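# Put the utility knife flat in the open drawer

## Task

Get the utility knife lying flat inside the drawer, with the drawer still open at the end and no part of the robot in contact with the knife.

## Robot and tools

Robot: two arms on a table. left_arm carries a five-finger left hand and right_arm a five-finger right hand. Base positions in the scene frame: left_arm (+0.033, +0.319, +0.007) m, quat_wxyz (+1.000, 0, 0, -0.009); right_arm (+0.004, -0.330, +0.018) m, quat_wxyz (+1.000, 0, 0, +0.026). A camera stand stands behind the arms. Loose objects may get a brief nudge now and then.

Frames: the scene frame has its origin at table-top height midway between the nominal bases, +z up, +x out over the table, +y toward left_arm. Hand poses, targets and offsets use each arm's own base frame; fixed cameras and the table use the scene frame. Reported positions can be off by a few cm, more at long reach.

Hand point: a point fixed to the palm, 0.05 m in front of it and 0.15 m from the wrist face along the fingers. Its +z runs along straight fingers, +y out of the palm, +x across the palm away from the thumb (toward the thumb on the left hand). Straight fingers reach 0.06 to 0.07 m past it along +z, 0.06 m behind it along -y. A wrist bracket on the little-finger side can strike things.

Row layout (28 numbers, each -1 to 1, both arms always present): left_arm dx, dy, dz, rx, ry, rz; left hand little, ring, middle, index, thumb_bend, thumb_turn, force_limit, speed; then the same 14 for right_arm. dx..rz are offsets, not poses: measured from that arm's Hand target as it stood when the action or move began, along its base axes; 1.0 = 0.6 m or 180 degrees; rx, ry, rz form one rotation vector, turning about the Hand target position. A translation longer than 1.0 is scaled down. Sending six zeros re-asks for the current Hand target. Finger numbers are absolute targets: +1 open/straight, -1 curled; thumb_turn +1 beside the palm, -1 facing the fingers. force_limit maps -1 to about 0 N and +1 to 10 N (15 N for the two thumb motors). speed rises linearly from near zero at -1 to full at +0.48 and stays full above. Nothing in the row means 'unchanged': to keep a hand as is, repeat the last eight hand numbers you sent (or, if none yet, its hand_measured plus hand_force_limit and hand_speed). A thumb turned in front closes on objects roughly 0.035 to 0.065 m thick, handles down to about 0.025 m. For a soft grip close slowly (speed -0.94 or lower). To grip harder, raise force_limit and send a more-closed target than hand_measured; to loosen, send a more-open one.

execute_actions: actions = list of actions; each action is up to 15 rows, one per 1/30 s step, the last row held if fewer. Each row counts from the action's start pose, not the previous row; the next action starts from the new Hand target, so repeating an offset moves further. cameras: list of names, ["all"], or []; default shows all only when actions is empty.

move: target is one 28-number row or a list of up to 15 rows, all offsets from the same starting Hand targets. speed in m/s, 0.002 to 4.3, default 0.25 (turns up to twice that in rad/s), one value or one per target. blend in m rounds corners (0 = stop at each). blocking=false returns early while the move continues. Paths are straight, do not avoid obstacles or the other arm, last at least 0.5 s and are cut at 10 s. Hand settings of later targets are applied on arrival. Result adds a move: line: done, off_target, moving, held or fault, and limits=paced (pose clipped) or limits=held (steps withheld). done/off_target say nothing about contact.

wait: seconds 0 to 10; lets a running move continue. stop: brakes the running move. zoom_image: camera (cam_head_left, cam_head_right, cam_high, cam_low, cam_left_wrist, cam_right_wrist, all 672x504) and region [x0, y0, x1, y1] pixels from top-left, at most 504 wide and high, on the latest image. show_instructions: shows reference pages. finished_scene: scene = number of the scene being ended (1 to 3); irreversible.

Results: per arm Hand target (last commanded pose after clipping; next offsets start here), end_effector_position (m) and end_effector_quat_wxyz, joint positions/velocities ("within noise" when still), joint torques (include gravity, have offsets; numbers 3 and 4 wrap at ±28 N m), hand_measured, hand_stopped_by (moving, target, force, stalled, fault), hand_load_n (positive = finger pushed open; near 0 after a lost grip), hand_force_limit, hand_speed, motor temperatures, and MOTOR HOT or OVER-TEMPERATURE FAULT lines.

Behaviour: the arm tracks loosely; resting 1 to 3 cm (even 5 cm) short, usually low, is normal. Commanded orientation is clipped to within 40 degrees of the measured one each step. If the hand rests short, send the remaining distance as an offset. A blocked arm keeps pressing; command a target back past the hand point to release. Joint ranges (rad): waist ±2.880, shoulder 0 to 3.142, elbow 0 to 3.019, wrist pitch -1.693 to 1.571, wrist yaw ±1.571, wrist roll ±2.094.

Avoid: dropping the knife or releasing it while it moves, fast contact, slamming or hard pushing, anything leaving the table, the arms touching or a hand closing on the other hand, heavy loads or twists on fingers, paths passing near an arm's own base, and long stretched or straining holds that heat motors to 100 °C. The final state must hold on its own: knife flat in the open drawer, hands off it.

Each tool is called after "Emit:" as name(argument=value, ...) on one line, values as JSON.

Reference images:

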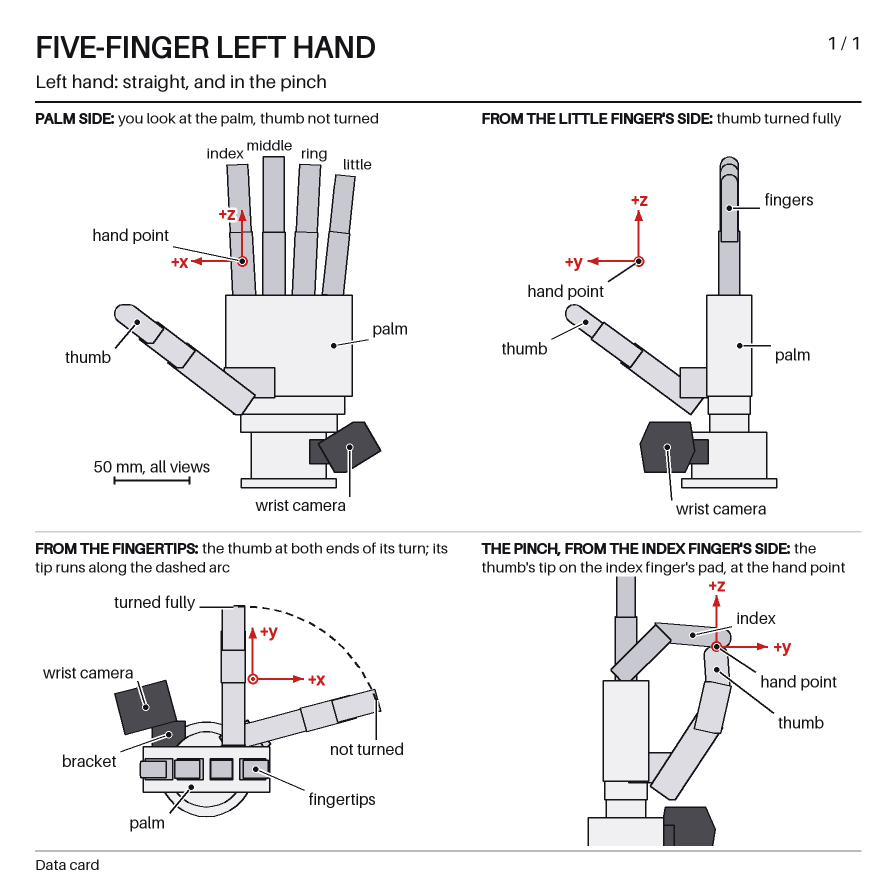

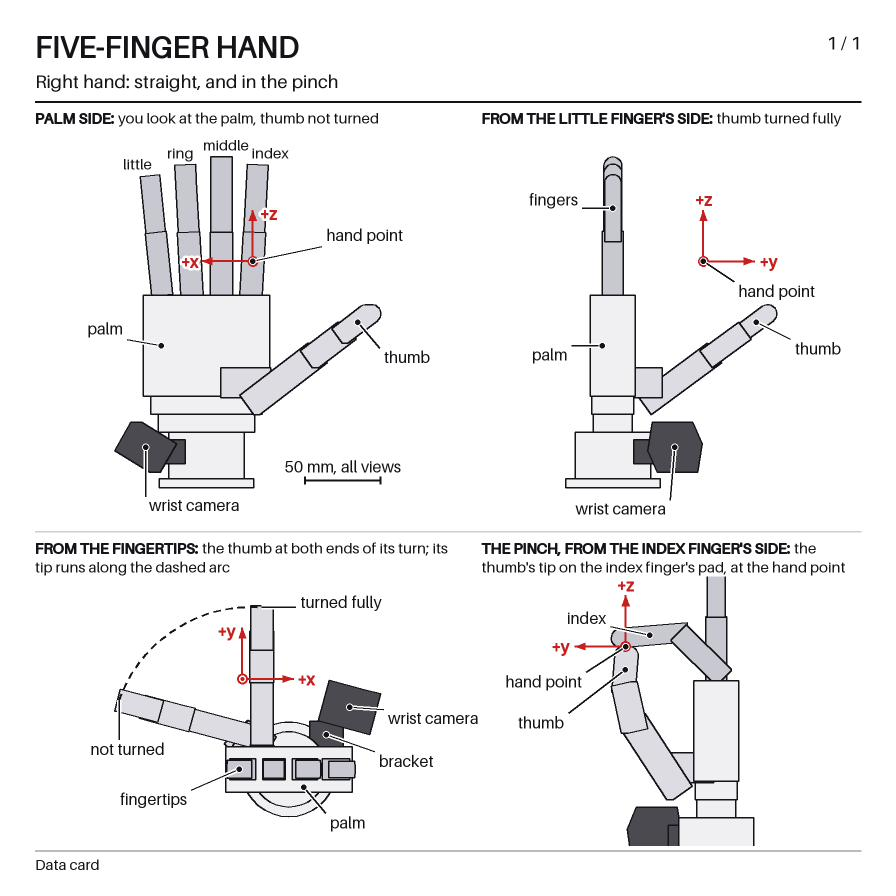

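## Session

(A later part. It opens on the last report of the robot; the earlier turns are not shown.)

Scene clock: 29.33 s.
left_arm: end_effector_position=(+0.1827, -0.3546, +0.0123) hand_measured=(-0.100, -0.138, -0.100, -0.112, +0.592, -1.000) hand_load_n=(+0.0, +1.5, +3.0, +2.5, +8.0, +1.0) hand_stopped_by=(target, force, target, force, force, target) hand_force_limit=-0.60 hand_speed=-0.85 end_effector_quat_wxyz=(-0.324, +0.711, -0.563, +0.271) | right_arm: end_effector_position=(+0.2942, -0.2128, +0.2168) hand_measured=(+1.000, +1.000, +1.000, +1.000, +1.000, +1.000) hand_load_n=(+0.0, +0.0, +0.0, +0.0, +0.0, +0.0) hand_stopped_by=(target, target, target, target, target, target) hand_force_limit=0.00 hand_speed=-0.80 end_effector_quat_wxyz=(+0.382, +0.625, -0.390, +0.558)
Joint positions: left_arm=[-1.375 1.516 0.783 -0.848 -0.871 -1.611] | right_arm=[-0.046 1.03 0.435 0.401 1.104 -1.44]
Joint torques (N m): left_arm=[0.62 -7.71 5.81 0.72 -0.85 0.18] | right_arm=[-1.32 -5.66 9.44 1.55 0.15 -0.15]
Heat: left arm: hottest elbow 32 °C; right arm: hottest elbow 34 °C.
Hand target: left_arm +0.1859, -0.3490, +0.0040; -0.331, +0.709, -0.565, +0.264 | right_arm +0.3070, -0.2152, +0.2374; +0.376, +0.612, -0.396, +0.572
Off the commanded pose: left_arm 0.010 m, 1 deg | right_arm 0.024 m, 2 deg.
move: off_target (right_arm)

Emit:
move(target=[0,0,-0.009,0,0,0,-0.1,-0.25,-0.1,-0.25,0.0,-1,-0.6,-0.85,0,0,0,0,0,0,1,1,1,1,1,1,0,-0.8], speed=0.04)

Scene clock: 30.30 s.
left_arm: end_effector_position=(+0.1836, -0.3570, +0.0122) hand_measured=(-0.100, -0.138, -0.100, -0.112, +0.592, -1.000) hand_load_n=(+0.0, +1.0, +2.0, +2.0, +8.0, +1.0) hand_stopped_by=(target, force, target, force, force, target) hand_force_limit=-0.60 hand_speed=-0.85 end_effector_quat_wxyz=(-0.322, +0.711, -0.561, +0.275) | right_arm: end_effector_position=(+0.2942, -0.2128, +0.2168) hand_measured=(+1.000, +1.000, +1.000, +1.000, +1.000, +1.000) hand_load_n=(+0.0, +0.0, +0.0, +0.0, +0.0, +0.0) hand_stopped_by=(target, target, target, target, target, target) hand_force_limit=0.00 hand_speed=-0.80 end_effector_quat_wxyz=(+0.382, +0.625, -0.390, +0.558)
Joint positions: left_arm=[-1.375 1.517 0.782 -0.835 -0.874 -1.609] | right_arm=[-0.046 1.03 0.435 0.401 1.104 -1.44]
Joint torques (N m): left_arm=[0.56 -6.89 5.44 0.9 -0.72 0.12] | right_arm=[-1.32 -5.54 9.46 1.57 0.12 -0.15]
Heat: left arm: hottest elbow 31 °C; right arm: hottest elbow 34 °C.
Hand target: left_arm +0.1859, -0.3491, -0.0014; -0.331, +0.709, -0.565, +0.264 | right_arm +0.3070, -0.2152, +0.2374; +0.376, +0.612, -0.396, +0.572
Off the commanded pose: left_arm 0.016 m, 2 deg | right_arm 0.024 m, 2 deg.
move: off_target (left_arm, right_arm)

Emit:
wait(seconds=0, cameras=["cam_head_left", "cam_low", "cam_left_wrist"])

Emit:
zoom_image(camera="cam_head_left", region=[350, 270, 530, 420])

Emit:
zoom_image(camera="cam_low", region=[340, 220, 480, 340])

Scene clock: 30.77 s.
left_arm: end_effector_position=(+0.1836, -0.3570, +0.0122) hand_measured=(-0.100, -0.138, -0.100, -0.112, +0.592, -1.000) hand_load_n=(+0.0, +1.0, +2.5, +2.0, +8.0, +1.0) hand_stopped_by=(target, force, target, force, force, target) hand_force_limit=-0.60 hand_speed=-0.85 end_effector_quat_wxyz=(-0.322, +0.711, -0.561, +0.275) | right_arm: end_effector_position=(+0.2942, -0.2128, +0.2168) hand_measured=(+1.000, +1.000, +1.000, +1.000, +1.000, +1.000) hand_load_n=(+0.0, +0.0, +0.0, +0.0, +0.0, +0.0) hand_stopped_by=(target, target, target, target, target, target) hand_force_limit=0.00 hand_speed=-0.80 end_effector_quat_wxyz=(+0.382, +0.625, -0.390, +0.558)
Joint positions: left_arm=[-1.375 1.517 0.782 -0.835 -0.874 -1.609] | right_arm=[-0.046 1.03 0.435 0.401 1.104 -1.44]
Joint torques (N m): left_arm=[0.62 -6.89 5.45 0.87 -0.72 0.13] | right_arm=[-1.38 -5.54 9.4 1.55 0.14 -0.18]
Heat: left arm: hottest elbow 31 °C; right arm: hottest elbow 34 °C.
Hand target: left_arm +0.1859, -0.3491, -0.0014; -0.331, +0.709, -0.565, +0.264 | right_arm +0.3070, -0.2152, +0.2374; +0.376, +0.612, -0.396, +0.572
Off the commanded pose: left_arm 0.016 m, 2 deg | right_arm 0.024 m, 2 deg.
Images, in order (width x height): cam_head_left 672x504, cam_low 672x504, cam_left_wrist 672x504.

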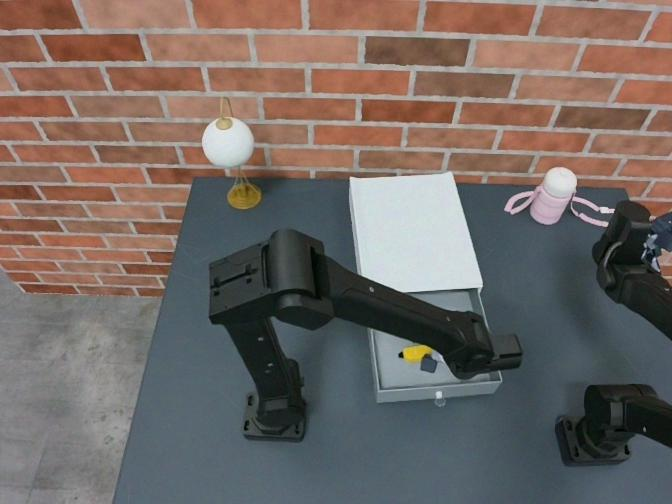

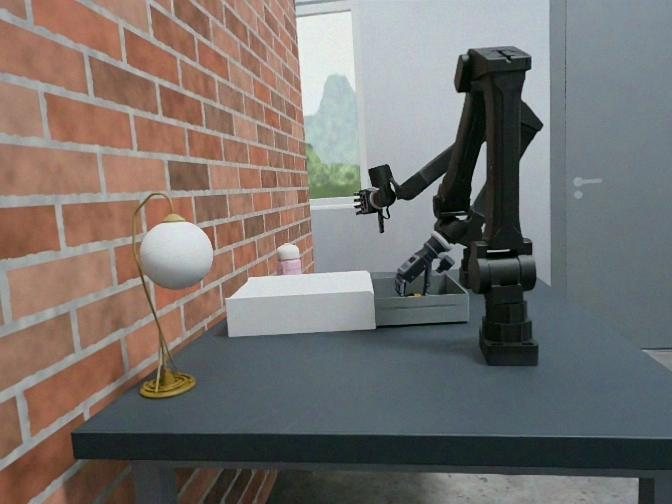

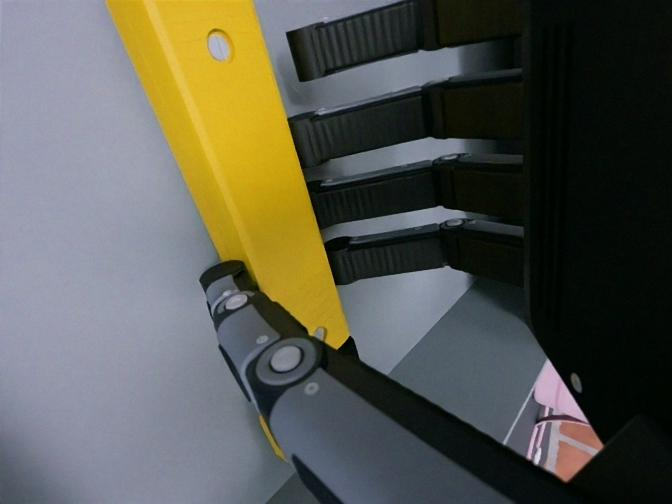

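Scaled by 2.800.

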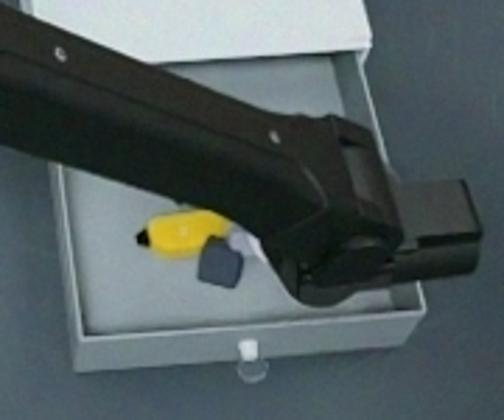

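Scaled by 3.600.

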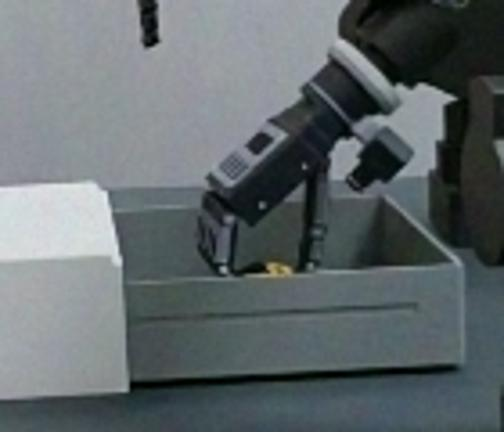

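Emit:
move(target=[[0,0,0.014,0,0,0,-0.1,-0.138,-0.1,-0.112,1.0,-1,-0.6,-0.6,0,0,0,0,0,0,1,1,1,1,1,1,0,-0.8],[0.01,-0.035,0.1,0,0,0,-0.1,-0.138,-0.1,-0.112,1.0,-1,-0.6,-0.6,0,0,0,0,0,0,1,1,1,1,1,1,0,-0.8],[0.0,0.0,0.28,0,0,0,-0.1,-0.138,-0.1,-0.112,1.0,-1,-0.6,-0.6,0,0,0,0,0,0,1,1,1,1,1,1,0,-0.8]], speed=0.15, blend=[0.0,0.03,0], cameras=["cam_head_left","cam_left_wrist"])

Emit:
zoom_image(camera="cam_head_left", region=[350, 270, 530, 420])

Scene clock: 34.00 s.
left_arm: end_effector_position=(+0.1806, -0.3346, +0.1458) hand_measured=(-0.100, -0.138, -0.100, -0.112, +1.000, -1.000) hand_load_n=(+0.0, +0.0, +0.0, +0.0, +0.0, +0.5) hand_stopped_by=(target, target, target, force, target, target) hand_force_limit=-0.60 hand_speed=-0.60 end_effector_quat_wxyz=(-0.342, +0.702, -0.572, +0.250) | right_arm: end_effector_position=(+0.2942, -0.2128, +0.2168) hand_measured=(+1.000, +1.000, +1.000, +1.000, +1.000, +1.000) hand_load_n=(+0.0, +0.0, +0.0, +0.0, +0.0, +0.0) hand_stopped_by=(target, target, target, target, target, target) hand_force_limit=0.00 hand_speed=-0.80 end_effector_quat_wxyz=(+0.382, +0.625, -0.390, +0.558)
Joint positions: left_arm=[-1.371 1.299 0.973 -1.312 -0.874 -1.605] | right_arm=[-0.046 1.03 0.435 0.401 1.104 -1.44]
Joint torques (N m): left_arm=[0.21 -8.06 12.38 -0.23 -0.73 0.11] | right_arm=[-1.32 -5.6 9.43 1.57 0.14 -0.15]
Heat: left arm: hottest elbow 32 °C; right arm: hottest elbow 35 °C.
Hand target: left_arm +0.1859, -0.3489, +0.1666; -0.331, +0.709, -0.565, +0.264 | right_arm +0.3070, -0.2152, +0.2374; +0.376, +0.612, -0.396, +0.572
Off the commanded pose: left_arm 0.026 m, 2 deg | right_arm 0.024 m, 2 deg.
move: off_target (left_arm, right_arm); blend cut to 0.028 m at target 2
Images, in order (width x height): cam_head_left 672x504, cam_left_wrist 672x504.

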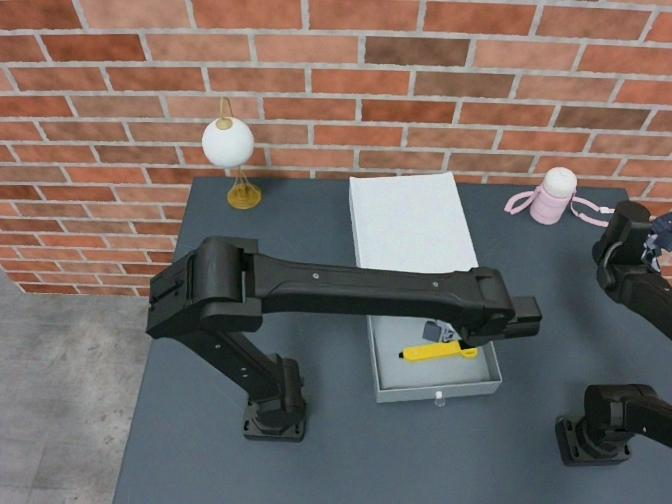

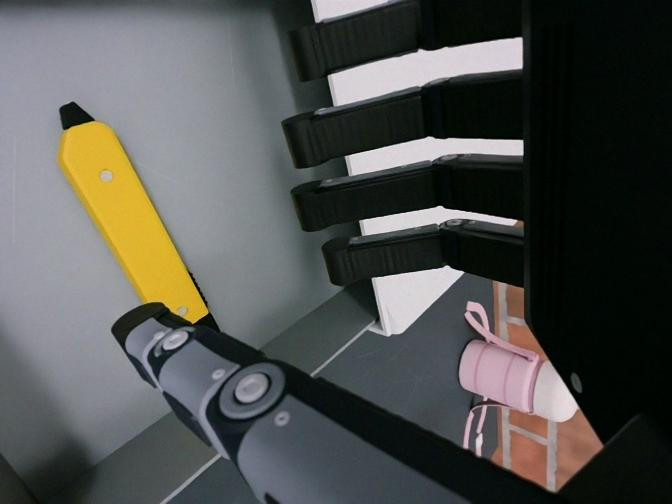

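Scaled by 2.800.

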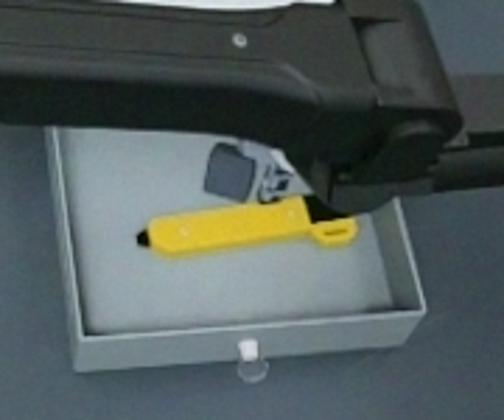

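Flat in the drawer, hand clear.

Emit:
finished_scene(scene=3)

The scene is finished: the task was done.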